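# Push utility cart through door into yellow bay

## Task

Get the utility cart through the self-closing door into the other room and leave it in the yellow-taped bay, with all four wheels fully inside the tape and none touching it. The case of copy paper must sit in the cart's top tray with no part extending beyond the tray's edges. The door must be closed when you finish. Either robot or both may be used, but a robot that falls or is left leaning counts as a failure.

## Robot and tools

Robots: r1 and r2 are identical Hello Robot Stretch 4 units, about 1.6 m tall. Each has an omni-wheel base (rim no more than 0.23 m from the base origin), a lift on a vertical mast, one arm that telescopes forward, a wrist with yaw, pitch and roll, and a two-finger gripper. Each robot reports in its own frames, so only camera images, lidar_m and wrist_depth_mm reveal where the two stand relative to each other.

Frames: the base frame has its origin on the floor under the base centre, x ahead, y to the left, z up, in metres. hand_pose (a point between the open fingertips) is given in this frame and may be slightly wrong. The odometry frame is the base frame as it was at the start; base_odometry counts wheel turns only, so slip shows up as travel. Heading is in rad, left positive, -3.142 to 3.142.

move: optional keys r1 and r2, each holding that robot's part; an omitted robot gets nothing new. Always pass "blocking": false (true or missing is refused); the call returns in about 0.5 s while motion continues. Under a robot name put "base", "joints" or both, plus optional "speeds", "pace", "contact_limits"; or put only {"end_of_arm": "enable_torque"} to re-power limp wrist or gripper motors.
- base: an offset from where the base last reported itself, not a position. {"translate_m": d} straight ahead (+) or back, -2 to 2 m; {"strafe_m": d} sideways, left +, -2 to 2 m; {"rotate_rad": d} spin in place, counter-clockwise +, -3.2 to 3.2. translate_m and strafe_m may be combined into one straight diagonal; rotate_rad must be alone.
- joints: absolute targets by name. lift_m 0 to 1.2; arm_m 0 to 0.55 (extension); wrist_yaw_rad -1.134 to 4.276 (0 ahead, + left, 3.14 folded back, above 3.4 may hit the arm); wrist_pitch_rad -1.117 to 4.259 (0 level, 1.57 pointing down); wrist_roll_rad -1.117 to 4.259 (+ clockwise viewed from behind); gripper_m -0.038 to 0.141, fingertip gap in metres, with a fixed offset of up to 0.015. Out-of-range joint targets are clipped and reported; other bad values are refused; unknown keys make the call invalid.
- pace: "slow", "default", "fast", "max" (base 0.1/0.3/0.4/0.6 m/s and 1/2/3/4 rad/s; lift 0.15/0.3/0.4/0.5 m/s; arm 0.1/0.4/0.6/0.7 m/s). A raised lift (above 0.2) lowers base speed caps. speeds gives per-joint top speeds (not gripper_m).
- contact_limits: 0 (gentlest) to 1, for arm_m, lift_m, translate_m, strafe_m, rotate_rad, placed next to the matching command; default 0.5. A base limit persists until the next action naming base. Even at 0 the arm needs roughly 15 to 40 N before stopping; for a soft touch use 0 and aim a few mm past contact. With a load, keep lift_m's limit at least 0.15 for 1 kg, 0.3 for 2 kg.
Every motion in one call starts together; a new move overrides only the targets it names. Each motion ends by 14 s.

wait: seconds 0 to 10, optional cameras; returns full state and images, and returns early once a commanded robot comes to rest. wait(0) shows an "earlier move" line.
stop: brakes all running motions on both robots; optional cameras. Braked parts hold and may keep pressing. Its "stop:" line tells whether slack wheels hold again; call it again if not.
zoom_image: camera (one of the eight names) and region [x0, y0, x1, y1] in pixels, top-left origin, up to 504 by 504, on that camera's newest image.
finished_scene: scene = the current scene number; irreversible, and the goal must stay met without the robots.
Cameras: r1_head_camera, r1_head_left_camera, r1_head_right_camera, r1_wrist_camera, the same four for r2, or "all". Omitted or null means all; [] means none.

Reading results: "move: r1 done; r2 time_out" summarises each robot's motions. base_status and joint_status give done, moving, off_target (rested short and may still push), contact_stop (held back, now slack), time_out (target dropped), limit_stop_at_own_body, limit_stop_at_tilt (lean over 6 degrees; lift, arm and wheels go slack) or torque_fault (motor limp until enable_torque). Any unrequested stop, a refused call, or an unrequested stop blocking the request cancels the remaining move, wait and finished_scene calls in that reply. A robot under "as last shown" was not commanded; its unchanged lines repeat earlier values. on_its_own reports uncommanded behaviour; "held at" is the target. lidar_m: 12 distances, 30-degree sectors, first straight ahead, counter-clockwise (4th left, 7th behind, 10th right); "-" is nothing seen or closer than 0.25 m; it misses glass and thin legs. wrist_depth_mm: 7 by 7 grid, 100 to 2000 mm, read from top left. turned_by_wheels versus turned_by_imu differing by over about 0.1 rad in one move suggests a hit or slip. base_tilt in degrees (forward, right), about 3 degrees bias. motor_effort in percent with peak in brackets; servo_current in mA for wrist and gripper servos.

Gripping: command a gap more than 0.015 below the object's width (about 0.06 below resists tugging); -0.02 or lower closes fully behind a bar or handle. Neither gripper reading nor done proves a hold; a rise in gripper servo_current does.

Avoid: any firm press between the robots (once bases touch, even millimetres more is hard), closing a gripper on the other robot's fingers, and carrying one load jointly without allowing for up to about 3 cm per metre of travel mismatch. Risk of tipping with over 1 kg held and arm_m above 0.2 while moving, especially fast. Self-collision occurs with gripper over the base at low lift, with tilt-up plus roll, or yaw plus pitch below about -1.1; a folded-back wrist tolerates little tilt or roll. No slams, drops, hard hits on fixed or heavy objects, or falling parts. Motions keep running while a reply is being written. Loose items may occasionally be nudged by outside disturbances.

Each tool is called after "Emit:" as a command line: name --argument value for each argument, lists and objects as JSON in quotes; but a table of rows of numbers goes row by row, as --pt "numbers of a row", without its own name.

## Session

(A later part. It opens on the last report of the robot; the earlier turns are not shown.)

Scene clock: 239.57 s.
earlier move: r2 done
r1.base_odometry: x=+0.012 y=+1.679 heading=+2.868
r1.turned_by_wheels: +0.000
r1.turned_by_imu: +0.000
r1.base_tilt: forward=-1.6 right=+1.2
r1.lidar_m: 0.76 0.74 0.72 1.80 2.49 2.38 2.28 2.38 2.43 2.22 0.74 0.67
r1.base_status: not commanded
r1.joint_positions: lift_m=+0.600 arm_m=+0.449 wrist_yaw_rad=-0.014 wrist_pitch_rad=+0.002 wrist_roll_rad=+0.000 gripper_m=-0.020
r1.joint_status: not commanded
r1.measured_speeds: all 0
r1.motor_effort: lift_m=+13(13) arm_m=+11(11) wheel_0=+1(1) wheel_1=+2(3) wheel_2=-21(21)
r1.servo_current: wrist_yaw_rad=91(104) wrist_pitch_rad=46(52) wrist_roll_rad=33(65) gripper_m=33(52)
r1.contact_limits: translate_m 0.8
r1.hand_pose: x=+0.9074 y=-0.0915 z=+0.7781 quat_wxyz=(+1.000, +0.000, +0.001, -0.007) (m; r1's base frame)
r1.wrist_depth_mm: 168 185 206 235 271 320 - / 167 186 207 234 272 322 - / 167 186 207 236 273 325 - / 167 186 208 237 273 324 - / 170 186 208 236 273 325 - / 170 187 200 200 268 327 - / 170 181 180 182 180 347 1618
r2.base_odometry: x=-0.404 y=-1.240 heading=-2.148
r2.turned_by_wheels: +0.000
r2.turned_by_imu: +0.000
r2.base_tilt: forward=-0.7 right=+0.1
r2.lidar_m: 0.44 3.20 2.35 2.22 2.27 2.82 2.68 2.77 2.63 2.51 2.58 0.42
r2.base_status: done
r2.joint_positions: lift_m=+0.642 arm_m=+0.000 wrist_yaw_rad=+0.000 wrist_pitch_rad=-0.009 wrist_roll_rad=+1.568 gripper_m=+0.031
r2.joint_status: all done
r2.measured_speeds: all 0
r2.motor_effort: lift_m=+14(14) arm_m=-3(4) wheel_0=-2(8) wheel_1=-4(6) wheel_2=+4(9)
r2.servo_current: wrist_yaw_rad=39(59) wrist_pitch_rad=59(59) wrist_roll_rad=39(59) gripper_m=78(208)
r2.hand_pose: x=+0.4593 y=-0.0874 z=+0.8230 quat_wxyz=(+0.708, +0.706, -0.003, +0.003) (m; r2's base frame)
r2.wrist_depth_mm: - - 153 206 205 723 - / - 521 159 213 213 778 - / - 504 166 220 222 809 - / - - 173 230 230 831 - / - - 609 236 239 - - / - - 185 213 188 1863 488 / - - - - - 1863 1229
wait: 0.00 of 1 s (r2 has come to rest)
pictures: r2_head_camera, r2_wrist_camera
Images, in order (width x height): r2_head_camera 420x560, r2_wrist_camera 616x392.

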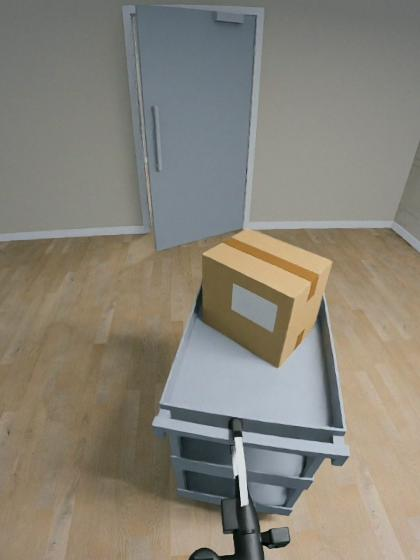

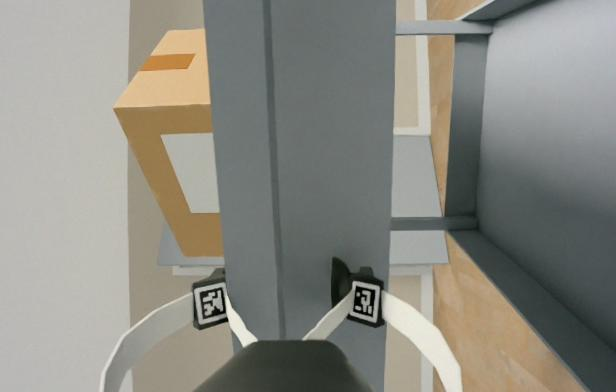

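Emit:
move --blocking false --r2 '{"joints":{"gripper_m":0.08,"lift_m":0.666}}' --cameras '[]'

Emit:
wait --seconds 1.5 --cameras '["r2_wrist_camera"]'

Emit:
move --blocking false --r2 '{"joints":{"gripper_m":-0.03}}' --cameras '[]'

Emit:
wait --seconds 3 --cameras '["r2_wrist_camera","r2_head_camera"]'

Emit:
zoom_image --camera "r2_head_camera" --region '[140, 350, 360, 560]'

Scene clock: 249.87 s.
move: r2 moving
r1: as last shown
r1.turned_by_imu: -0.001
r1.base_tilt: forward=-1.6 right=+1.3
r1.lidar_m: 0.74 0.72 0.71 1.76 2.48 2.41 2.27 2.39 2.44 2.23 0.68 0.66
r1.motor_effort: lift_m=+13(13) arm_m=+11(11) wheel_0=+1(1) wheel_1=+2(2) wheel_2=-20(21)
r1.servo_current: wrist_yaw_rad=91(91) wrist_pitch_rad=39(52) wrist_roll_rad=52(59) gripper_m=46(46)
r1.contact_limits: translate_m 0.8
r1.wrist_depth_mm: 168 186 207 235 271 319 - / 167 185 208 236 271 324 - / 167 186 207 236 272 324 - / 167 187 209 236 273 324 - / 170 186 208 237 274 327 - / 170 187 199 200 268 327 - / 170 181 179 182 180 347 1618
r2.base_odometry: x=-0.404 y=-1.240 heading=-2.148
r2.turned_by_wheels: +0.000
r2.turned_by_imu: +0.001
r2.base_tilt: forward=-0.7 right=+0.1
r2.lidar_m: 0.42 3.22 2.34 2.21 2.29 2.84 2.68 2.76 2.63 2.51 2.61 0.42
r2.base_status: not commanded
r2.joint_positions: lift_m=+0.665 arm_m=+0.000 wrist_yaw_rad=+0.000 wrist_pitch_rad=-0.003 wrist_roll_rad=+1.568 gripper_m=+0.050
r2.joint_status: lift_m moving; gripper_m moving
r2.measured_speeds: translate_m=+0.000 strafe_m=+0.000 rotate_rad=+0.000 lift_m=+0.024 arm_m=+0.000 wrist_yaw_rad=+0.000 wrist_pitch_rad=+0.017 wrist_roll_rad=+0.000
r2.motor_effort: lift_m=+22(22) arm_m=-4(4) wheel_0=-2(2) wheel_1=-4(4) wheel_2=+4(4)
r2.servo_current: wrist_yaw_rad=52(52) wrist_pitch_rad=46(52) wrist_roll_rad=52(52) gripper_m=78(85)
r2.hand_pose: x=+0.4593 y=-0.0874 z=+0.8442 quat_wxyz=(+0.708, +0.706, -0.001, +0.001) (m; r2's base frame)
r2.wrist_depth_mm: - - 569 207 207 732 - / - 517 449 214 216 778 - / - 480 452 222 226 809 - / - - 521 231 235 831 - / - - 615 237 240 - - / - - 191 186 190 1756 496 / - - - - - 1808 452
pictures: none
No camera images: "cameras" was empty.

Scene clock: 250.70 s.
earlier move: r2 done
r1.base_odometry: x=+0.012 y=+1.679 heading=+2.868
r1.turned_by_wheels: +0.000
r1.turned_by_imu: +0.000
r1.base_tilt: forward=-1.6 right=+1.3
r1.lidar_m: 0.77 0.72 0.72 1.81 2.46 2.38 2.29 2.40 2.46 2.19 0.72 0.66
r1.base_status: not commanded
r1.joint_positions: lift_m=+0.600 arm_m=+0.449 wrist_yaw_rad=-0.014 wrist_pitch_rad=+0.002 wrist_roll_rad=+0.000 gripper_m=-0.020
r1.joint_status: not commanded
r1.measured_speeds: all 0
r1.motor_effort: lift_m=+13(13) arm_m=+11(11) wheel_0=+1(1) wheel_1=+2(2) wheel_2=-21(21)
r1.servo_current: wrist_yaw_rad=65(104) wrist_pitch_rad=39(52) wrist_roll_rad=39(59) gripper_m=39(46)
r1.contact_limits: translate_m 0.8
r1.hand_pose: x=+0.9074 y=-0.0915 z=+0.7781 quat_wxyz=(+1.000, +0.000, +0.001, -0.007) (m; r1's base frame)
r1.wrist_depth_mm: 168 185 206 234 271 320 - / 166 185 208 236 272 324 - / 167 185 208 236 272 322 - / 167 186 208 236 274 324 - / 170 186 208 236 274 322 - / 170 187 198 199 268 325 - / 170 181 179 182 180 345 1576
r2.base_odometry: x=-0.404 y=-1.240 heading=-2.148
r2.turned_by_wheels: +0.000
r2.turned_by_imu: +0.000
r2.base_tilt: forward=-0.7 right=+0.1
r2.lidar_m: 0.43 3.22 2.35 2.23 2.26 2.82 2.67 2.74 2.66 2.53 2.58 0.40
r2.base_status: not commanded
r2.joint_positions: lift_m=+0.666 arm_m=+0.000 wrist_yaw_rad=+0.000 wrist_pitch_rad=-0.002 wrist_roll_rad=+1.568 gripper_m=+0.080
r2.joint_status: all done
r2.measured_speeds: all 0
r2.motor_effort: lift_m=+21(22) arm_m=-3(4) wheel_0=-2(2) wheel_1=-4(4) wheel_2=+4(4)
r2.servo_current: wrist_yaw_rad=52(59) wrist_pitch_rad=39(52) wrist_roll_rad=46(59) gripper_m=52(98)
r2.hand_pose: x=+0.4593 y=-0.0874 z=+0.8445 quat_wxyz=(+0.708, +0.706, -0.001, +0.001) (m; r2's base frame)
r2.wrist_depth_mm: - - - 207 208 741 - / - 521 452 213 216 768 - / - 492 455 221 224 820 - / - - 521 232 233 842 - / - - 609 238 239 - - / - - 190 185 190 1708 496 / - - - - - 1618 1205
wait: 0.83 of 1.5 s (r2 has come to rest)
pictures: r2_wrist_camera
Images, in order (width x height): r2_wrist_camera 616x392.

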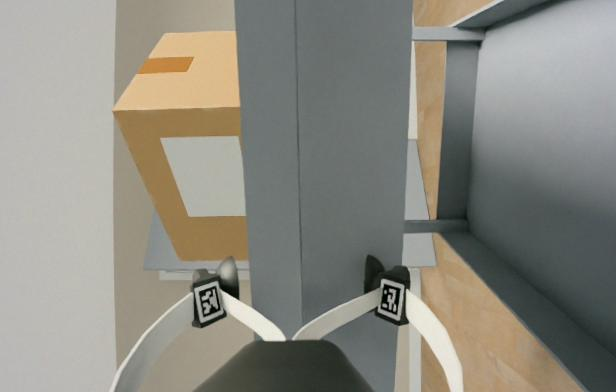

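Scene clock: 251.20 s.
move: r2 moving
r1: as last shown
r1.lidar_m: 0.75 0.73 0.72 1.78 2.47 2.41 2.28 2.39 2.43 2.26 0.71 0.68
r1.servo_current: wrist_yaw_rad=65(104) wrist_pitch_rad=39(46) wrist_roll_rad=46(65) gripper_m=39(52)
r1.contact_limits: translate_m 0.8
r1.wrist_depth_mm: 168 185 207 234 271 320 - / 167 185 208 236 272 322 - / 167 186 208 236 272 324 - / 167 186 208 236 273 325 - / 170 186 209 238 273 324 - / 170 187 200 199 268 327 - / 170 181 179 182 179 347 1618
r2.base_odometry: x=-0.404 y=-1.240 heading=-2.148
r2.turned_by_wheels: +0.000
r2.turned_by_imu: +0.000
r2.base_tilt: forward=-0.7 right=+0.1
r2.lidar_m: 0.43 3.23 2.35 2.24 2.30 2.84 2.69 2.77 2.63 2.51 2.61 0.41
r2.base_status: not commanded
r2.joint_positions: lift_m=+0.666 arm_m=+0.000 wrist_yaw_rad=+0.000 wrist_pitch_rad=-0.001 wrist_roll_rad=+1.568 gripper_m=+0.061
r2.joint_status: gripper_m moving
r2.measured_speeds: translate_m=+0.000 strafe_m=+0.000 rotate_rad=+0.000 lift_m=+0.000 arm_m=+0.000 wrist_yaw_rad=+0.000 wrist_pitch_rad=+0.012 wrist_roll_rad=+0.000
r2.motor_effort: lift_m=+21(21) arm_m=-3(4) wheel_0=-2(2) wheel_1=-4(4) wheel_2=+3(4)
r2.servo_current: wrist_yaw_rad=46(59) wrist_pitch_rad=46(46) wrist_roll_rad=59(59) gripper_m=137(137)
r2.hand_pose: x=+0.4593 y=-0.0874 z=+0.8444 quat_wxyz=(+0.708, +0.706, +0.000, +0.001) (m; r2's base frame)
r2.wrist_depth_mm: - - 569 206 208 732 - / - 521 449 214 216 778 - / - 477 452 223 225 820 - / - - 521 231 235 820 - / - - 615 240 240 - - / - - 193 187 192 1756 500 / - - - - - 1576 455
pictures: none
No camera images: "cameras" was empty.

Scene clock: 252.50 s.
earlier move: r2 done
r1.base_odometry: x=+0.012 y=+1.679 heading=+2.868
r1.turned_by_wheels: +0.000
r1.turned_by_imu: +0.000
r1.base_tilt: forward=-1.6 right=+1.3
r1.lidar_m: 0.76 0.72 0.69 1.79 2.45 2.41 2.28 2.39 2.46 2.21 0.71 0.69
r1.base_status: not commanded
r1.joint_positions: lift_m=+0.600 arm_m=+0.449 wrist_yaw_rad=-0.014 wrist_pitch_rad=+0.002 wrist_roll_rad=+0.000 gripper_m=-0.020
r1.joint_status: not commanded
r1.measured_speeds: all 0
r1.motor_effort: lift_m=+13(13) arm_m=+11(11) wheel_0=+1(1) wheel_1=+2(2) wheel_2=-20(21)
r1.servo_current: wrist_yaw_rad=72(104) wrist_pitch_rad=39(52) wrist_roll_rad=39(72) gripper_m=46(52)
r1.contact_limits: translate_m 0.8
r1.hand_pose: x=+0.9074 y=-0.0915 z=+0.7781 quat_wxyz=(+1.000, +0.000, +0.001, -0.007) (m; r1's base frame)
r1.wrist_depth_mm: 168 185 207 235 271 319 - / 167 185 208 235 272 322 - / 167 186 208 237 272 322 - / 168 186 208 236 272 324 - / 170 186 209 236 274 324 - / 170 186 199 199 268 327 - / 170 181 179 182 179 347 1661
r2.base_odometry: x=-0.404 y=-1.240 heading=-2.148
r2.turned_by_wheels: +0.000
r2.turned_by_imu: +0.000
r2.base_tilt: forward=-0.7 right=+0.0
r2.lidar_m: 0.42 3.23 2.36 2.24 2.30 2.81 2.67 2.75 2.65 2.50 2.59 0.40
r2.base_status: not commanded
r2.joint_positions: lift_m=+0.666 arm_m=+0.000 wrist_yaw_rad=+0.000 wrist_pitch_rad=-0.001 wrist_roll_rad=+1.568 gripper_m=-0.029
r2.joint_status: all done
r2.measured_speeds: all 0
r2.motor_effort: lift_m=+19(21) arm_m=-4(4) wheel_0=-2(2) wheel_1=-4(5) wheel_2=+3(4)
r2.servo_current: wrist_yaw_rad=46(59) wrist_pitch_rad=39(46) wrist_roll_rad=39(65) gripper_m=104(247)
r2.hand_pose: x=+0.4593 y=-0.0873 z=+0.8446 quat_wxyz=(+0.708, +0.706, +0.000, +0.001) (m; r2's base frame)
r2.wrist_depth_mm: - - 539 140 192 715 - / - 488 442 197 200 759 - / - 480 459 204 208 798 - / - - 525 157 216 809 - / - - 634 164 225 - - / - - 183 171 180 1921 488 / - - - - - - 1229
wait: 1.30 of 3 s (r2 has come to rest)
pictures: r2_head_camera, r2_wrist_camera
Images, in order (width x height): r2_head_camera 420x560, r2_wrist_camera 616x392.

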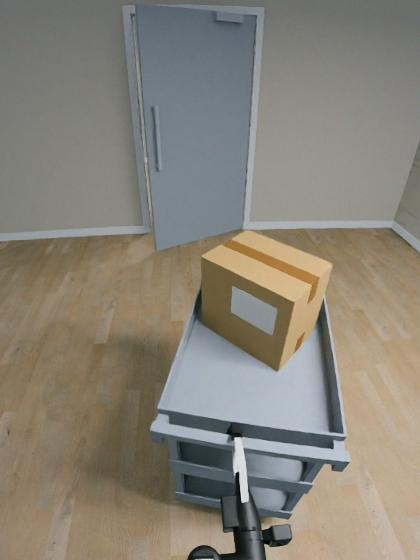

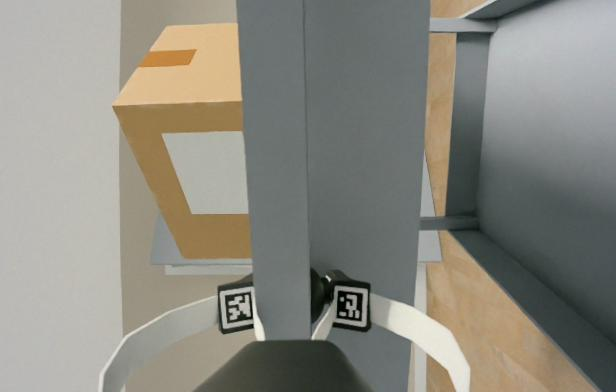

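Scaled by 2.291 from the camera's 420x560 image, which has a finer 1200x1600 frame.

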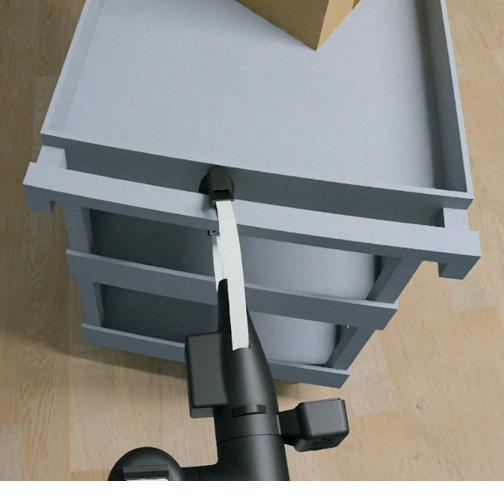

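Emit:
move --blocking false --r2 '{"base":{"strafe_m":-0.16},"pace":"slow"}' --cameras '[]'

Emit:
wait --seconds 2.5 --cameras '["r2_head_camera"]'

Emit:
move --blocking false --r2 '{"base":{"rotate_rad":0.18},"pace":"slow"}' --cameras '[]'

Emit:
wait --seconds 1.5 --cameras '["r2_head_camera","r2_wrist_camera"]'

Scene clock: 278.03 s.
move: r2 moving
r1: as last shown
r1.turned_by_imu: -0.002
r1.lidar_m: 0.77 0.72 0.73 1.78 2.45 2.40 2.28 2.39 2.42 2.22 0.74 0.66
r1.servo_current: wrist_yaw_rad=85(85) wrist_pitch_rad=39(46) wrist_roll_rad=39(52) gripper_m=46(52)
r1.contact_limits: translate_m 0.8
r1.wrist_depth_mm: 169 185 206 236 271 320 - / 166 185 208 236 272 322 - / 167 186 208 236 271 322 - / 167 186 209 236 272 324 - / 170 186 209 236 273 325 - / 170 187 198 200 267 325 - / 171 180 179 182 180 347 1618
r2.base_odometry: x=-0.416 y=-1.232 heading=-2.148
r2.turned_by_wheels: +0.000
r2.turned_by_imu: +0.004
r2.base_tilt: forward=-0.7 right=+0.1
r2.lidar_m: 0.41 3.22 2.35 2.24 2.31 2.85 2.66 2.77 2.63 2.49 2.56 0.41
r2.base_status: strafe_m moving
r2.joint_positions: lift_m=+0.666 arm_m=+0.000 wrist_yaw_rad=+0.004 wrist_pitch_rad=-0.001 wrist_roll_rad=+1.568 gripper_m=-0.029
r2.joint_status: not commanded
r2.measured_speeds: translate_m=+0.000 strafe_m=-0.056 rotate_rad=-0.001 lift_m=+0.000 arm_m=+0.000 wrist_yaw_rad=+0.000 wrist_pitch_rad=+0.000 wrist_roll_rad=+0.000
r2.motor_effort: lift_m=+19(19) arm_m=-3(4) wheel_0=+13(13) wheel_1=-8(9) wheel_2=+0(2)
r2.servo_current: wrist_yaw_rad=46(52) wrist_pitch_rad=52(52) wrist_roll_rad=52(59) gripper_m=98(111)
r2.hand_pose: x=+0.4596 y=-0.0864 z=+0.8446 quat_wxyz=(+0.708, +0.706, +0.001, +0.002) (m; r2's base frame)
r2.wrist_depth_mm: - - 544 139 192 715 - / - 492 445 197 198 750 - / - 480 452 204 208 788 - / - - 525 213 215 809 - / - - 621 164 224 - - / - - 184 171 179 1863 492 / - - - - - 1756 1229
pictures: none
No camera images: "cameras" was empty.

Scene clock: 280.27 s.
earlier move: r2 done
r1.base_odometry: x=+0.012 y=+1.679 heading=+2.868
r1.turned_by_wheels: +0.000
r1.turned_by_imu: +0.000
r1.base_tilt: forward=-1.6 right=+1.3
r1.lidar_m: 0.77 0.74 0.73 1.78 2.44 2.41 2.28 2.37 2.45 2.22 0.70 0.68
r1.base_status: not commanded
r1.joint_positions: lift_m=+0.600 arm_m=+0.449 wrist_yaw_rad=-0.014 wrist_pitch_rad=+0.002 wrist_roll_rad=+0.000 gripper_m=-0.020
r1.joint_status: not commanded
r1.measured_speeds: all 0
r1.motor_effort: lift_m=+13(13) arm_m=+11(11) wheel_0=+1(1) wheel_1=+2(2) wheel_2=-20(21)
r1.servo_current: wrist_yaw_rad=78(104) wrist_pitch_rad=46(46) wrist_roll_rad=52(72) gripper_m=46(52)
r1.contact_limits: translate_m 0.8
r1.hand_pose: x=+0.9074 y=-0.0915 z=+0.7781 quat_wxyz=(+1.000, +0.000, +0.001, -0.007) (m; r1's base frame)
r1.wrist_depth_mm: 168 185 207 235 271 320 - / 166 185 208 235 272 320 - / 167 185 208 236 272 324 - / 167 186 208 235 273 322 - / 170 186 208 236 274 325 - / 170 187 198 200 268 325 - / 170 181 179 182 179 349 1661
r2.base_odometry: x=-0.538 y=-1.152 heading=-2.148
r2.turned_by_wheels: +0.000
r2.turned_by_imu: +0.000
r2.base_tilt: forward=-0.7 right=+0.1
r2.lidar_m: 0.38 0.44 2.51 2.39 2.44 2.81 2.68 2.75 2.48 2.35 2.43 0.43
r2.base_status: done
r2.joint_positions: lift_m=+0.666 arm_m=+0.000 wrist_yaw_rad=+0.004 wrist_pitch_rad=-0.001 wrist_roll_rad=+1.569 gripper_m=-0.029
r2.joint_status: not commanded
r2.measured_speeds: all 0
r2.motor_effort: lift_m=+19(19) arm_m=-3(4) wheel_0=+7(15) wheel_1=-3(9) wheel_2=+0(2)
r2.servo_current: wrist_yaw_rad=39(65) wrist_pitch_rad=39(52) wrist_roll_rad=39(59) gripper_m=85(111)
r2.hand_pose: x=+0.4596 y=-0.0862 z=+0.8446 quat_wxyz=(+0.708, +0.706, +0.001, +0.002) (m; r2's base frame)
r2.wrist_depth_mm: - - - 225 225 1708 500 / - - - 225 226 1808 - / - - 484 226 228 820 - / - - 480 228 227 820 - / - - 535 229 229 820 - / - - 184 170 179 - - / - - - - - - -
wait: 2.23 of 2.5 s (r2 has come to rest)
pictures: r2_head_camera
Images, in order (width x height): r2_head_camera 420x560.

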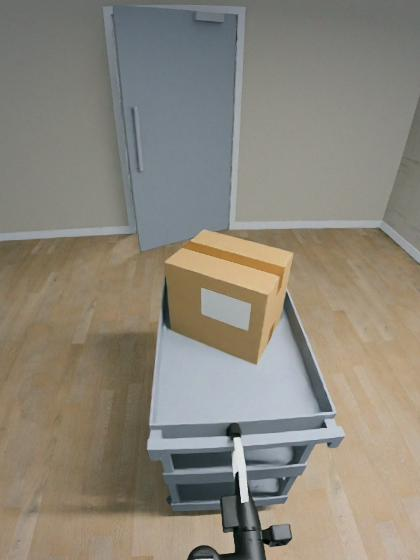

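Scene clock: 280.77 s.
move: r2 moving
r1: as last shown
r1.lidar_m: 0.76 0.74 0.72 1.80 2.48 2.41 2.29 2.39 2.46 2.22 0.70 0.69
r1.motor_effort: lift_m=+13(13) arm_m=+11(11) wheel_0=+0(1) wheel_1=+2(2) wheel_2=-20(21)
r1.servo_current: wrist_yaw_rad=85(91) wrist_pitch_rad=39(46) wrist_roll_rad=39(65) gripper_m=39(46)
r1.contact_limits: translate_m 0.8
r1.wrist_depth_mm: 168 185 206 235 271 320 - / 167 186 208 236 271 322 - / 167 185 208 236 271 322 - / 167 186 209 236 273 324 - / 170 187 208 237 274 324 - / 170 186 199 199 267 327 - / 170 180 179 182 179 345 1618
r2.base_odometry: x=-0.538 y=-1.152 heading=-2.029
r2.turned_by_wheels: +0.118
r2.turned_by_imu: +0.115
r2.base_tilt: forward=-0.7 right=+0.1
r2.lidar_m: 0.40 3.18 2.44 2.39 2.52 2.73 2.67 2.87 2.43 2.34 2.53 0.39
r2.base_status: rotate_rad moving
r2.joint_positions: lift_m=+0.666 arm_m=+0.000 wrist_yaw_rad=-0.006 wrist_pitch_rad=-0.001 wrist_roll_rad=+1.569 gripper_m=-0.029
r2.joint_status: not commanded
r2.measured_speeds: translate_m=+0.000 strafe_m=+0.001 rotate_rad=+0.371 lift_m=+0.000 arm_m=+0.000 wrist_yaw_rad=+0.000 wrist_pitch_rad=+0.000 wrist_roll_rad=+0.000
r2.motor_effort: lift_m=+19(19) arm_m=-3(4) wheel_0=-9(12) wheel_1=-7(8) wheel_2=-11(14)
r2.servo_current: wrist_yaw_rad=59(59) wrist_pitch_rad=46(46) wrist_roll_rad=52(52) gripper_m=91(98)
r2.hand_pose: x=+0.4588 y=-0.0891 z=+0.8446 quat_wxyz=(+0.708, +0.706, -0.003, -0.002) (m; r2's base frame)
r2.wrist_depth_mm: - - - 207 208 1661 - / - - 535 213 213 778 - / - 462 452 216 217 798 - / - - 500 220 222 820 - / - - 559 206 226 - - / - - 183 171 180 1808 - / - - - - - 1921 484
pictures: none
No camera images: "cameras" was empty.

Scene clock: 281.40 s.
earlier move: r2 done
r1.base_odometry: x=+0.012 y=+1.679 heading=+2.868
r1.turned_by_wheels: +0.000
r1.turned_by_imu: +0.000
r1.base_tilt: forward=-1.6 right=+1.3
r1.lidar_m: 0.76 0.74 0.70 1.78 2.48 2.36 2.27 2.38 2.44 2.24 0.74 0.68
r1.base_status: not commanded
r1.joint_positions: lift_m=+0.600 arm_m=+0.449 wrist_yaw_rad=-0.014 wrist_pitch_rad=+0.002 wrist_roll_rad=+0.000 gripper_m=-0.020
r1.joint_status: not commanded
r1.measured_speeds: all 0
r1.motor_effort: lift_m=+13(13) arm_m=+11(11) wheel_0=+0(1) wheel_1=+2(2) wheel_2=-21(21)
r1.servo_current: wrist_yaw_rad=78(104) wrist_pitch_rad=52(52) wrist_roll_rad=52(65) gripper_m=46(46)
r1.contact_limits: translate_m 0.8
r1.hand_pose: x=+0.9074 y=-0.0915 z=+0.7781 quat_wxyz=(+1.000, +0.000, +0.001, -0.007) (m; r1's base frame)
r1.wrist_depth_mm: 168 185 207 236 271 320 - / 166 185 207 236 272 322 - / 167 186 209 235 272 322 - / 168 186 208 236 273 324 - / 170 186 209 236 274 327 - / 170 186 199 200 267 327 - / 170 181 179 182 180 345 1618
r2.base_odometry: x=-0.538 y=-1.152 heading=-1.969
r2.turned_by_wheels: +0.060
r2.turned_by_imu: +0.059
r2.base_tilt: forward=-0.7 right=+0.1
r2.lidar_m: 0.42 3.03 2.43 2.36 2.60 2.71 2.68 2.92 2.37 2.36 2.58 0.41
r2.base_status: done
r2.joint_positions: lift_m=+0.666 arm_m=+0.000 wrist_yaw_rad=-0.003 wrist_pitch_rad=-0.001 wrist_roll_rad=+1.569 gripper_m=-0.029
r2.joint_status: not commanded
r2.measured_speeds: all 0
r2.motor_effort: lift_m=+19(19) arm_m=-4(4) wheel_0=-6(12) wheel_1=-5(8) wheel_2=-8(14)
r2.servo_current: wrist_yaw_rad=39(59) wrist_pitch_rad=46(46) wrist_roll_rad=59(59) gripper_m=98(98)
r2.hand_pose: x=+0.4590 y=-0.0883 z=+0.8446 quat_wxyz=(+0.708, +0.706, -0.002, -0.001) (m; r2's base frame)
r2.wrist_depth_mm: - - 525 138 191 732 - / - 462 436 195 197 759 - / - 484 455 203 206 788 - / - - 530 211 214 809 - / - - 627 199 224 - - / - - 183 171 171 1756 504 / - - - - - - 1205
wait: 0.63 of 1.5 s (r2 has come to rest)
pictures: r2_head_camera, r2_wrist_camera
Images, in order (width x height): r2_head_camera 420x560, r2_wrist_camera 616x392.

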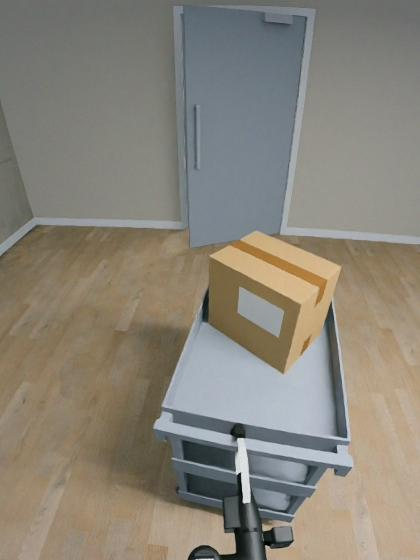

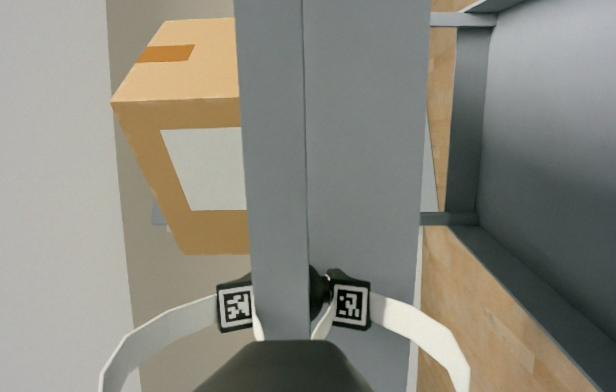

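Emit:
move --blocking false --r1 '{"base":{"strafe_m":0.33},"joints":{"arm_m":0.55},"speeds":{"arm_m":0.05},"pace":"slow","contact_limits":{"strafe_m":0.8,"arm_m":0.8}}' --r2 '{"base":{"rotate_rad":-0.12},"pace":"slow"}' --cameras '[]'

Emit:
wait --seconds 1.5 --cameras '["r2_head_camera"]'

Emit:
move --blocking false --r2 '{"base":{"strafe_m":0.3},"pace":"slow"}' --cameras '[]'

Emit:
wait --seconds 3.5 --cameras '["r2_head_camera","r1_head_camera","r1_head_left_camera"]'

Scene clock: 296.90 s.
move: r1 moving; r2 moving
r1.base_odometry: x=+0.008 y=+1.665 heading=+2.865
r1.turned_by_wheels: -0.003
r1.turned_by_imu: -0.006
r1.base_tilt: forward=-1.6 right=+1.3
r1.lidar_m: 0.77 0.71 0.71 1.77 2.45 2.40 2.31 2.38 2.45 2.27 0.72 0.69
r1.base_status: strafe_m moving
r1.joint_positions: lift_m=+0.600 arm_m=+0.471 wrist_yaw_rad=-0.015 wrist_pitch_rad=+0.002 wrist_roll_rad=+0.000 gripper_m=-0.020
r1.joint_status: arm_m moving
joint sent to its limit — r1.arm_m, upper limit.
r1.measured_speeds: translate_m=+0.001 strafe_m=+0.058 rotate_rad=-0.006 lift_m=+0.000 arm_m=+0.052 wrist_yaw_rad=+0.000 wrist_pitch_rad=+0.000 wrist_roll_rad=+0.000
r1.motor_effort: lift_m=+13(13) arm_m=+12(18) wheel_0=-17(17) wheel_1=+2(7) wheel_2=-21(23)
r1.servo_current: wrist_yaw_rad=78(104) wrist_pitch_rad=39(46) wrist_roll_rad=46(65) gripper_m=46(46)
r1.contact_limits: arm_m 0.8; strafe_m 0.8
r1.hand_pose: x=+0.9293 y=-0.0917 z=+0.7781 quat_wxyz=(+1.000, +0.000, +0.001, -0.008) (m; r1's base frame)
r1.wrist_depth_mm: 162 179 202 231 270 324 - / 160 179 202 233 271 327 - / 163 180 204 231 271 329 - / 161 183 204 233 272 330 - / 161 180 204 234 274 330 - / 164 181 197 199 184 332 - / 167 178 167 170 276 306 1756
r2.base_odometry: x=-0.538 y=-1.153 heading=-2.069
r2.turned_by_wheels: -0.100
r2.turned_by_imu: -0.095
r2.base_tilt: forward=-0.7 right=+0.1
r2.lidar_m: 0.40 0.43 2.48 2.39 2.50 2.77 2.69 2.82 2.42 2.35 2.48 0.41
r2.base_status: rotate_rad moving
r2.joint_positions: lift_m=+0.666 arm_m=+0.000 wrist_yaw_rad=+0.005 wrist_pitch_rad=-0.001 wrist_roll_rad=+1.569 gripper_m=-0.029
r2.joint_status: not commanded
r2.measured_speeds: translate_m=+0.002 strafe_m=-0.001 rotate_rad=-0.217 lift_m=+0.000 arm_m=+0.000 wrist_yaw_rad=+0.000 wrist_pitch_rad=+0.000 wrist_roll_rad=+0.000
r2.motor_effort: lift_m=+19(19) arm_m=-4(4) wheel_0=+7(13) wheel_1=+5(8) wheel_2=+8(10)
r2.servo_current: wrist_yaw_rad=46(65) wrist_pitch_rad=39(46) wrist_roll_rad=46(52) gripper_m=91(98)
r2.hand_pose: x=+0.4598 y=-0.0859 z=+0.8446 quat_wxyz=(+0.708, +0.706, +0.001, +0.002) (m; r2's base frame)
r2.wrist_depth_mm: - - - 202 204 1756 - / - - 512 208 208 778 - / - 466 449 158 215 788 - / - - 500 218 220 809 - / - - 580 224 226 - - / - - 183 171 179 1808 - / - - - - - 1808 473
pictures: none
No camera images: "cameras" was empty.

Scene clock: 297.40 s.
earlier move: r1 moving; r2 done
r1.base_odometry: x=-0.003 y=+1.624 heading=+2.865
r1.turned_by_wheels: +0.000
r1.turned_by_imu: -0.023
r1.base_tilt: forward=-1.5 right=+1.3
r1.lidar_m: 0.76 0.72 0.69 1.63 2.41 2.43 2.29 2.37 2.53 2.38 0.74 0.71
r1.base_status: strafe_m moving
r1.joint_positions: lift_m=+0.600 arm_m=+0.497 wrist_yaw_rad=-0.018 wrist_pitch_rad=+0.002 wrist_roll_rad=+0.000 gripper_m=-0.020
r1.joint_status: arm_m moving
joint sent to its limit — r1.arm_m, upper limit.
r1.measured_speeds: translate_m=-0.002 strafe_m=+0.109 rotate_rad=+0.000 lift_m=+0.000 arm_m=+0.049 wrist_yaw_rad=+0.000 wrist_pitch_rad=+0.000 wrist_roll_rad=+0.000
r1.motor_effort: lift_m=+13(13) arm_m=+10(18) wheel_0=-21(21) wheel_1=+1(7) wheel_2=-18(26)
r1.servo_current: wrist_yaw_rad=111(111) wrist_pitch_rad=39(46) wrist_roll_rad=52(65) gripper_m=39(52)
r1.contact_limits: arm_m 0.8; strafe_m 0.8
r1.hand_pose: x=+0.9542 y=-0.0927 z=+0.7781 quat_wxyz=(+1.000, +0.000, +0.001, -0.009) (m; r1's base frame)
r1.wrist_depth_mm: 157 179 202 236 283 351 - / 156 176 202 236 283 353 - / 159 176 203 236 283 355 - / 157 180 208 237 283 362 - / 159 177 204 237 283 347 - / 156 177 196 198 184 359 - / 159 174 167 180 278 136 1808
r2.base_odometry: x=-0.538 y=-1.152 heading=-2.088
r2.turned_by_wheels: -0.019
r2.turned_by_imu: -0.019
r2.base_tilt: forward=-0.7 right=+0.1
r2.lidar_m: 0.40 0.46 2.48 2.39 2.48 2.76 2.66 2.79 2.45 2.33 2.47 0.41
r2.base_status: done
r2.joint_positions: lift_m=+0.666 arm_m=+0.000 wrist_yaw_rad=+0.001 wrist_pitch_rad=-0.001 wrist_roll_rad=+1.569 gripper_m=-0.029
r2.joint_status: not commanded
r2.measured_speeds: all 0
r2.motor_effort: lift_m=+19(19) arm_m=-4(4) wheel_0=+4(13) wheel_1=+5(8) wheel_2=+2(10)
r2.servo_current: wrist_yaw_rad=39(65) wrist_pitch_rad=33(46) wrist_roll_rad=39(59) gripper_m=98(98)
r2.hand_pose: x=+0.4594 y=-0.0870 z=+0.8446 quat_wxyz=(+0.708, +0.706, +0.000, +0.001) (m; r2's base frame)
r2.wrist_depth_mm: - - - 212 213 1708 - / - - 574 215 216 809 - / - 488 452 219 220 809 - / - - 480 222 224 820 - / - - 559 226 227 820 - / - - 182 171 179 - - / - - - - - 1808 480
wait: 0.50 of 1.5 s (r2 has come to rest)
pictures: r2_head_camera
Images, in order (width x height): r2_head_camera 420x560.

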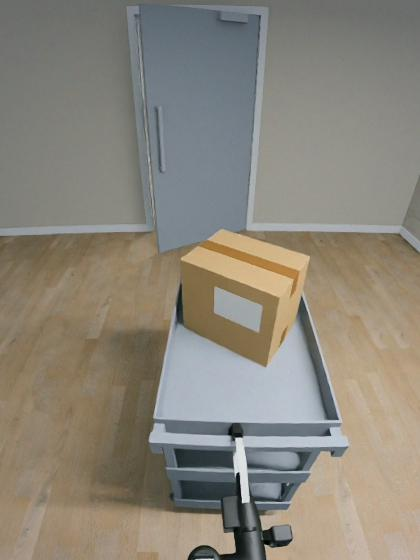

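Scene clock: 297.90 s.
earlier move: r1 moving
move: r2 moving
r1.base_odometry: x=-0.017 y=+1.576 heading=+2.865
r1.turned_by_wheels: -0.001
r1.turned_by_imu: -0.034
r1.base_tilt: forward=-1.6 right=+1.3
r1.lidar_m: 0.76 0.67 0.65 1.45 2.35 2.45 2.29 2.37 2.59 2.42 0.75 0.74
r1.base_status: strafe_m moving
r1.joint_positions: lift_m=+0.600 arm_m=+0.521 wrist_yaw_rad=-0.020 wrist_pitch_rad=+0.002 wrist_roll_rad=+0.000 gripper_m=-0.020
r1.joint_status: arm_m moving
r1.measured_speeds: translate_m=+0.001 strafe_m=+0.102 rotate_rad=-0.010 lift_m=+0.000 arm_m=+0.049 wrist_yaw_rad=+0.000 wrist_pitch_rad=+0.000 wrist_roll_rad=+0.000
r1.motor_effort: lift_m=+13(13) arm_m=+10(17) wheel_0=-20(22) wheel_1=+0(5) wheel_2=-18(28)
r1.servo_current: wrist_yaw_rad=130(130) wrist_pitch_rad=46(52) wrist_roll_rad=39(59) gripper_m=39(46)
r1.contact_limits: arm_m 0.8; strafe_m 0.8
r1.hand_pose: x=+0.9789 y=-0.0932 z=+0.7781 quat_wxyz=(+1.000, +0.000, +0.001, -0.010) (m; r1's base frame)
r1.wrist_depth_mm: 151 173 199 236 291 370 - / 148 171 198 237 293 384 - / 148 170 198 237 293 389 - / 146 171 204 237 294 389 - / 148 174 200 237 296 394 - / 149 175 190 200 184 377 - / 152 168 166 167 287 137 1863
r2.base_odometry: x=-0.526 y=-1.159 heading=-2.088
r2.turned_by_wheels: +0.000
r2.turned_by_imu: +0.000
r2.base_tilt: forward=-0.7 right=+0.1
r2.lidar_m: 0.42 3.30 2.45 2.37 2.47 2.79 2.67 2.79 2.46 2.37 2.46 0.43
r2.base_status: strafe_m moving
r2.joint_positions: lift_m=+0.666 arm_m=+0.000 wrist_yaw_rad=+0.001 wrist_pitch_rad=-0.001 wrist_roll_rad=+1.569 gripper_m=-0.029
r2.joint_status: not commanded
r2.measured_speeds: translate_m=-0.001 strafe_m=+0.056 rotate_rad=+0.004 lift_m=+0.000 arm_m=+0.000 wrist_yaw_rad=-0.009 wrist_pitch_rad=+0.000 wrist_roll_rad=+0.000
r2.motor_effort: lift_m=+19(19) arm_m=-4(4) wheel_0=-9(12) wheel_1=+7(9) wheel_2=+0(3)
r2.servo_current: wrist_yaw_rad=33(52) wrist_pitch_rad=39(46) wrist_roll_rad=52(59) gripper_m=85(98)
r2.hand_pose: x=+0.4594 y=-0.0872 z=+0.8446 quat_wxyz=(+0.708, +0.706, +0.000, +0.001) (m; r2's base frame)
r2.wrist_depth_mm: - - - 211 213 1756 - / - - 569 216 216 788 - / - 484 452 218 219 809 - / - - 477 223 224 809 - / - - 559 170 228 831 - / - - 182 171 179 1983 - / - - - - - 1983 477
pictures: none
No camera images: "cameras" was empty.

Scene clock: 300.83 s.
earlier move: r1 done; r2 moving
r1.base_odometry: x=-0.078 y=+1.361 heading=+2.864
r1.turned_by_wheels: +0.000
r1.turned_by_imu: -0.190
r1.base_tilt: forward=-1.6 right=+1.3
r1.lidar_m: 0.69 0.55 0.52 0.85 2.16 2.44 2.38 2.39 2.74 2.56 0.86 0.84
r1.base_status: done
r1.joint_positions: lift_m=+0.600 arm_m=+0.549 wrist_yaw_rad=-0.022 wrist_pitch_rad=+0.002 wrist_roll_rad=+0.000 gripper_m=-0.020
r1.joint_status: all done
r1.measured_speeds: all 0
r1.motor_effort: lift_m=+13(13) arm_m=+4(18) wheel_0=-19(28) wheel_1=-8(10) wheel_2=-23(29)
r1.servo_current: wrist_yaw_rad=124(143) wrist_pitch_rad=46(52) wrist_roll_rad=46(72) gripper_m=39(52)
r1.contact_limits: arm_m 0.8; strafe_m 0.8
r1.hand_pose: x=+1.0060 y=-0.0937 z=+0.7781 quat_wxyz=(+1.000, +0.000, +0.001, -0.011) (m; r1's base frame)
r1.wrist_depth_mm: 126 156 182 236 332 - - / 130 148 181 236 334 - - / 124 148 182 236 334 - - / 127 148 183 236 334 - - / 124 153 183 236 334 - - / 127 148 182 196 181 - - / 123 144 148 175 357 147 1921
r2.base_odometry: x=-0.287 y=-1.295 heading=-2.088
r2.turned_by_wheels: +0.000
r2.turned_by_imu: +0.000
r2.base_tilt: forward=-0.7 right=+0.1
r2.lidar_m: 0.44 2.90 2.19 2.10 2.16 2.77 2.65 2.79 2.74 2.64 0.38 0.37
r2.base_status: strafe_m moving
r2.joint_positions: lift_m=+0.666 arm_m=+0.000 wrist_yaw_rad=-0.004 wrist_pitch_rad=-0.001 wrist_roll_rad=+1.569 gripper_m=-0.029
r2.joint_status: not commanded
r2.measured_speeds: translate_m=+0.000 strafe_m=+0.052 rotate_rad=-0.002 lift_m=+0.000 arm_m=+0.000 wrist_yaw_rad=+0.000 wrist_pitch_rad=+0.000 wrist_roll_rad=+0.000
r2.motor_effort: lift_m=+19(19) arm_m=-4(4) wheel_0=-6(13) wheel_1=+4(9) wheel_2=-1(3)
r2.servo_current: wrist_yaw_rad=46(65) wrist_pitch_rad=46(46) wrist_roll_rad=52(59) gripper_m=91(98)
r2.hand_pose: x=+0.4590 y=-0.0885 z=+0.8446 quat_wxyz=(+0.708, +0.706, -0.002, -0.001) (m; r2's base frame)
r2.wrist_depth_mm: - 377 370 106 159 668 - / - 433 394 116 171 - - / - - 469 126 185 - - / - - 621 138 202 - - / - - - 151 220 1808 517 / - - 182 168 180 1708 1160 / - - - - - 1921 1229
wait: 2.93 of 3.5 s (r1 has come to rest)
pictures: r1_head_camera, r1_head_left_camera, r2_head_camera
Images, in order (width x height): r1_head_camera 420x560, r1_head_left_camera 420x672, r2_head_camera 420x560.

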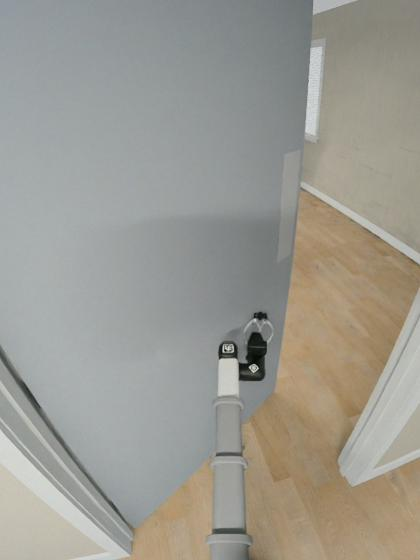

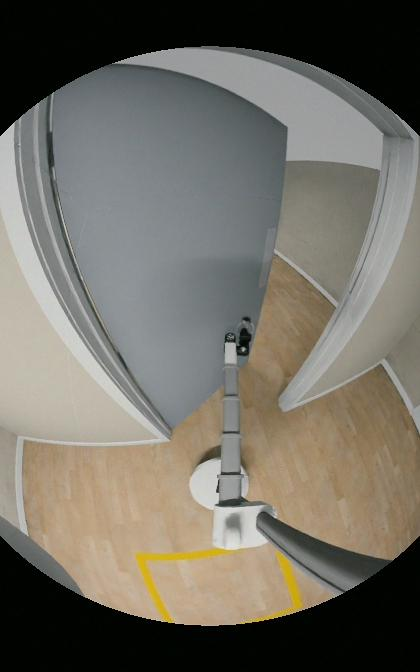

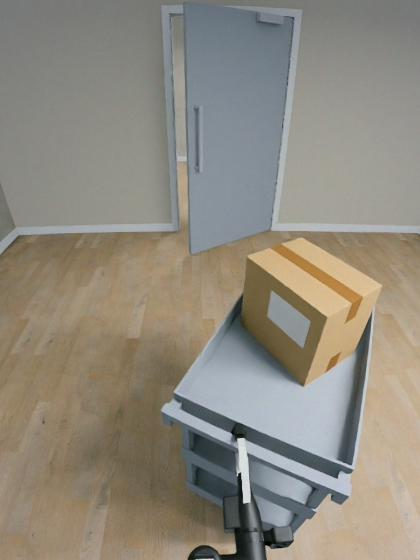

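Emit:
move --blocking false --r1 '{"base":{"rotate_rad":0.22},"pace":"slow","contact_limits":{"rotate_rad":0.8}}' --cameras '["r1_head_camera","r2_head_camera"]'

Emit:
wait --seconds 1.5 --cameras '["r1_head_camera","r2_head_camera"]'

Scene clock: 325.60 s.
earlier move: r2 done
move: r1 contact_stop
r1.base_odometry: x=-0.076 y=+1.370 heading=+2.904
r1.turned_by_wheels: +0.040
r1.turned_by_imu: -0.017
r1.base_tilt: forward=-1.6 right=+1.2
r1.lidar_m: 0.73 0.58 0.52 0.86 2.15 2.48 2.39 2.37 2.74 2.53 0.91 0.79
r1.base_status: rotate_rad contact_stop
r1.joint_positions: lift_m=+0.600 arm_m=+0.549 wrist_yaw_rad=-0.016 wrist_pitch_rad=+0.002 wrist_roll_rad=+0.000 gripper_m=-0.020
r1.joint_status: not commanded
r1.measured_speeds: translate_m=+0.009 strafe_m=-0.094 rotate_rad=-0.491 lift_m=+0.000 arm_m=+0.000 wrist_yaw_rad=+0.246 wrist_pitch_rad=+0.000 wrist_roll_rad=+0.000
r1.on_its_own: the wheels are slack since a contact_stop
r1.motor_effort: lift_m=+13(13) arm_m=+5(5) wheel_0=-4(23) wheel_1=-4(19) wheel_2=-8(35)
r1.servo_current: wrist_yaw_rad=143(163) wrist_pitch_rad=39(46) wrist_roll_rad=46(59) gripper_m=39(46)
r1.contact_limits: arm_m 0.8; rotate_rad 0.8
r1.hand_pose: x=+1.0065 y=-0.0919 z=+0.7781 quat_wxyz=(+1.000, +0.000, +0.001, -0.008) (m; r1's base frame)
r1.wrist_depth_mm: 138 170 203 263 370 - - / 138 165 204 263 349 - - / 139 165 204 263 349 - - / 145 165 204 262 347 - - / 139 170 203 262 349 - - / 138 165 187 198 314 - - / 141 152 189 184 172 1863 1808
r2.base_odometry: x=-0.278 y=-1.301 heading=-2.088
r2.turned_by_wheels: +0.000
r2.turned_by_imu: +0.004
r2.base_tilt: forward=-0.7 right=+0.0
r2.lidar_m: 0.44 2.91 2.15 2.09 2.14 2.78 2.67 2.79 2.72 2.64 0.40 0.33
r2.base_status: done
r2.joint_positions: lift_m=+0.666 arm_m=+0.000 wrist_yaw_rad=-0.004 wrist_pitch_rad=-0.001 wrist_roll_rad=+1.569 gripper_m=-0.029
r2.joint_status: not commanded
r2.measured_speeds: all 0
r2.motor_effort: lift_m=+18(19) arm_m=-3(4) wheel_0=-4(5) wheel_1=+4(4) wheel_2=+0(0)
r2.servo_current: wrist_yaw_rad=52(59) wrist_pitch_rad=39(46) wrist_roll_rad=46(52) gripper_m=91(98)
r2.hand_pose: x=+0.4590 y=-0.0885 z=+0.8446 quat_wxyz=(+0.708, +0.706, -0.002, -0.001) (m; r2's base frame)
r2.wrist_depth_mm: - 375 366 106 157 668 - / - 436 394 113 170 - - / - - 473 124 183 - - / - - 627 136 200 - - / - - - 150 220 1808 512 / - - 182 168 180 1708 1229 / - - - - - - 1229
pictures: r1_head_camera, r2_head_camera
Images, in order (width x height): r1_head_camera 420x560, r2_head_camera 420x560.

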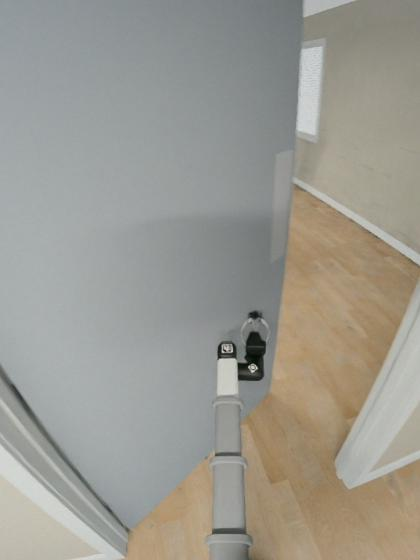

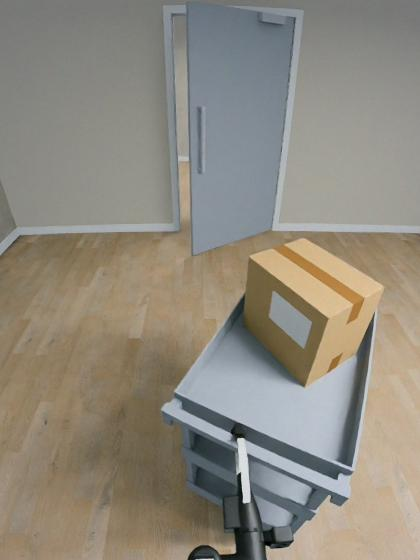

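not run: a stop that you did not command came earlier in this reply.

Emit:
move --blocking false --r1 '{"base":{"translate_m":0.3,"strafe_m":0.15},"pace":"slow","contact_limits":{"translate_m":0.9,"strafe_m":0.9}}' --r2 '{"base":{"translate_m":-0.5,"strafe_m":-0.1}}' --cameras '[]'

Emit:
wait --seconds 3.2 --cameras '["r1_head_camera","r2_head_camera"]'

r1: "contact_limits": translate_m and strafe_m are given together and make one move, which takes one limit: state it under one of them only
Scene clock: 360.83 s.
earlier move: r1 contact_stop
r1.base_odometry: x=+0.007 y=+1.352 heading=+2.474
r1.turned_by_wheels: -0.430
r1.turned_by_imu: -0.436
r1.base_tilt: forward=-1.6 right=+1.3
r1.lidar_m: 0.75 0.60 0.57 0.60 1.17 2.16 2.58 2.29 2.31 2.78 2.55 0.89
r1.base_status: rotate_rad contact_stop (by the wheels' count: -0.336 of +0.220)
r1.joint_positions: lift_m=+0.600 arm_m=+0.549 wrist_yaw_rad=-0.003 wrist_pitch_rad=+0.002 wrist_roll_rad=+0.000 gripper_m=-0.020
r1.joint_status: not commanded
r1.measured_speeds: all 0
r1.on_its_own: the wheels are slack since a contact_stop
r1.motor_effort: lift_m=+13(13) arm_m=+0(5) wheel_0=-1(23) wheel_1=+0(19) wheel_2=+0(35)
r1.servo_current: wrist_yaw_rad=72(163) wrist_pitch_rad=52(52) wrist_roll_rad=59(65) gripper_m=39(46)
r1.contact_limits: arm_m 0.8; rotate_rad 0.8
r1.hand_pose: x=+1.0077 y=-0.0883 z=+0.7781 quat_wxyz=(+1.000, +0.000, +0.001, -0.001) (m; r1's base frame)
r1.wrist_depth_mm: 147 174 201 - 138 121 - / 144 170 206 - 156 122 - / 144 171 208 - 140 120 - / 154 171 207 - 158 121 - / 144 175 202 - 158 121 - / 144 175 190 200 160 121 - / 147 158 195 177 145 121 -
r2.base_odometry: x=-0.278 y=-1.301 heading=-2.088
r2.turned_by_wheels: +0.000
r2.turned_by_imu: +0.005
r2.base_tilt: forward=-0.7 right=+0.1
r2.lidar_m: 0.44 2.92 2.18 2.09 2.17 2.78 2.66 2.78 2.75 2.64 0.41 0.36
r2.base_status: done
r2.joint_positions: lift_m=+0.666 arm_m=+0.000 wrist_yaw_rad=-0.004 wrist_pitch_rad=-0.001 wrist_roll_rad=+1.569 gripper_m=-0.029
r2.joint_status: not commanded
r2.measured_speeds: all 0
r2.motor_effort: lift_m=+18(19) arm_m=-4(4) wheel_0=-4(5) wheel_1=+4(4) wheel_2=+0(1)
r2.servo_current: wrist_yaw_rad=52(65) wrist_pitch_rad=46(46) wrist_roll_rad=39(59) gripper_m=85(98)
r2.hand_pose: x=+0.4590 y=-0.0885 z=+0.8446 quat_wxyz=(+0.708, +0.706, -0.002, -0.001) (m; r2's base frame)
r2.wrist_depth_mm: - 375 368 106 157 661 - / - 436 392 113 170 - - / - - 473 124 183 - - / - - 627 136 200 - - / - - - 150 220 1756 508 / - - 182 168 180 1708 1205 / - - - - - - 1255
pictures: none

not run: a call was refused earlier in this reply.

Emit:
move --blocking false --r2 '{"base":{"translate_m":-0.5,"strafe_m":-0.1}}' --cameras '["r1_head_camera"]'

Scene clock: 364.17 s.
move: r2 moving
r1.base_odometry: x=+0.007 y=+1.352 heading=+2.474
r1.turned_by_wheels: +0.000
r1.turned_by_imu: +0.000
r1.base_tilt: forward=-1.6 right=+1.2
r1.lidar_m: 0.72 0.59 0.57 0.58 1.13 2.16 2.59 2.31 2.32 2.80 2.57 0.91
r1.base_status: not commanded
r1.joint_positions: lift_m=+0.600 arm_m=+0.549 wrist_yaw_rad=-0.003 wrist_pitch_rad=+0.002 wrist_roll_rad=+0.000 gripper_m=-0.020
r1.joint_status: not commanded
r1.measured_speeds: all 0
r1.on_its_own: the wheels are slack since a contact_stop
r1.motor_effort: lift_m=+13(13) arm_m=+0(0) wheel_0=+0(0) wheel_1=+0(0) wheel_2=+0(0)
r1.servo_current: wrist_yaw_rad=59(59) wrist_pitch_rad=39(46) wrist_roll_rad=52(65) gripper_m=46(52)
r1.contact_limits: arm_m 0.8; rotate_rad 0.8
r1.hand_pose: x=+1.0077 y=-0.0883 z=+0.7781 quat_wxyz=(+1.000, +0.000, +0.001, -0.001) (m; r1's base frame)
r1.wrist_depth_mm: 147 175 201 - 138 121 - / 144 170 207 - 156 122 - / 144 170 207 - 139 120 - / 154 170 207 - 158 120 - / 144 175 201 - 159 121 - / 144 174 189 199 159 121 - / 147 158 195 178 145 121 -
r2.base_odometry: x=-0.268 y=-1.271 heading=-2.089
r2.turned_by_wheels: +0.000
r2.turned_by_imu: +0.000
r2.base_tilt: forward=-0.7 right=+0.1
r2.lidar_m: 0.43 2.92 2.16 2.10 2.18 2.77 2.65 2.77 2.75 2.65 0.40 0.38
r2.base_status: translate_m moving; strafe_m moving
r2.joint_positions: lift_m=+0.666 arm_m=+0.000 wrist_yaw_rad=-0.001 wrist_pitch_rad=-0.001 wrist_roll_rad=+1.569 gripper_m=-0.029
r2.joint_status: not commanded
r2.measured_speeds: translate_m=-0.122 strafe_m=-0.023 rotate_rad=-0.001 lift_m=+0.000 arm_m=+0.000 wrist_yaw_rad=+0.028 wrist_pitch_rad=+0.000 wrist_roll_rad=+0.000
r2.motor_effort: lift_m=+18(19) arm_m=-4(4) wheel_0=-4(12) wheel_1=-10(11) wheel_2=+15(16)
r2.servo_current: wrist_yaw_rad=39(59) wrist_pitch_rad=39(46) wrist_roll_rad=39(59) gripper_m=91(98)
r2.hand_pose: x=+0.4592 y=-0.0878 z=+0.8446 quat_wxyz=(+0.708, +0.706, -0.001, +0.000) (m; r2's base frame)
r2.wrist_depth_mm: - 377 373 106 158 668 - / - 436 392 114 171 732 - / - - 469 125 185 - - / - - 627 137 201 - - / - - - 151 220 1921 512 / - - 182 168 181 1661 1138 / - - - - - - 1205
pictures: r1_head_camera
Images, in order (width x height): r1_head_camera 420x560.

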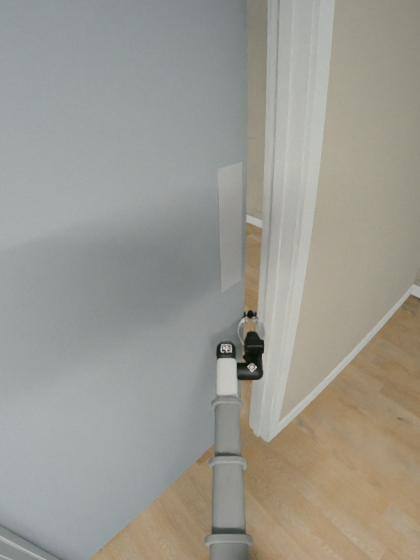

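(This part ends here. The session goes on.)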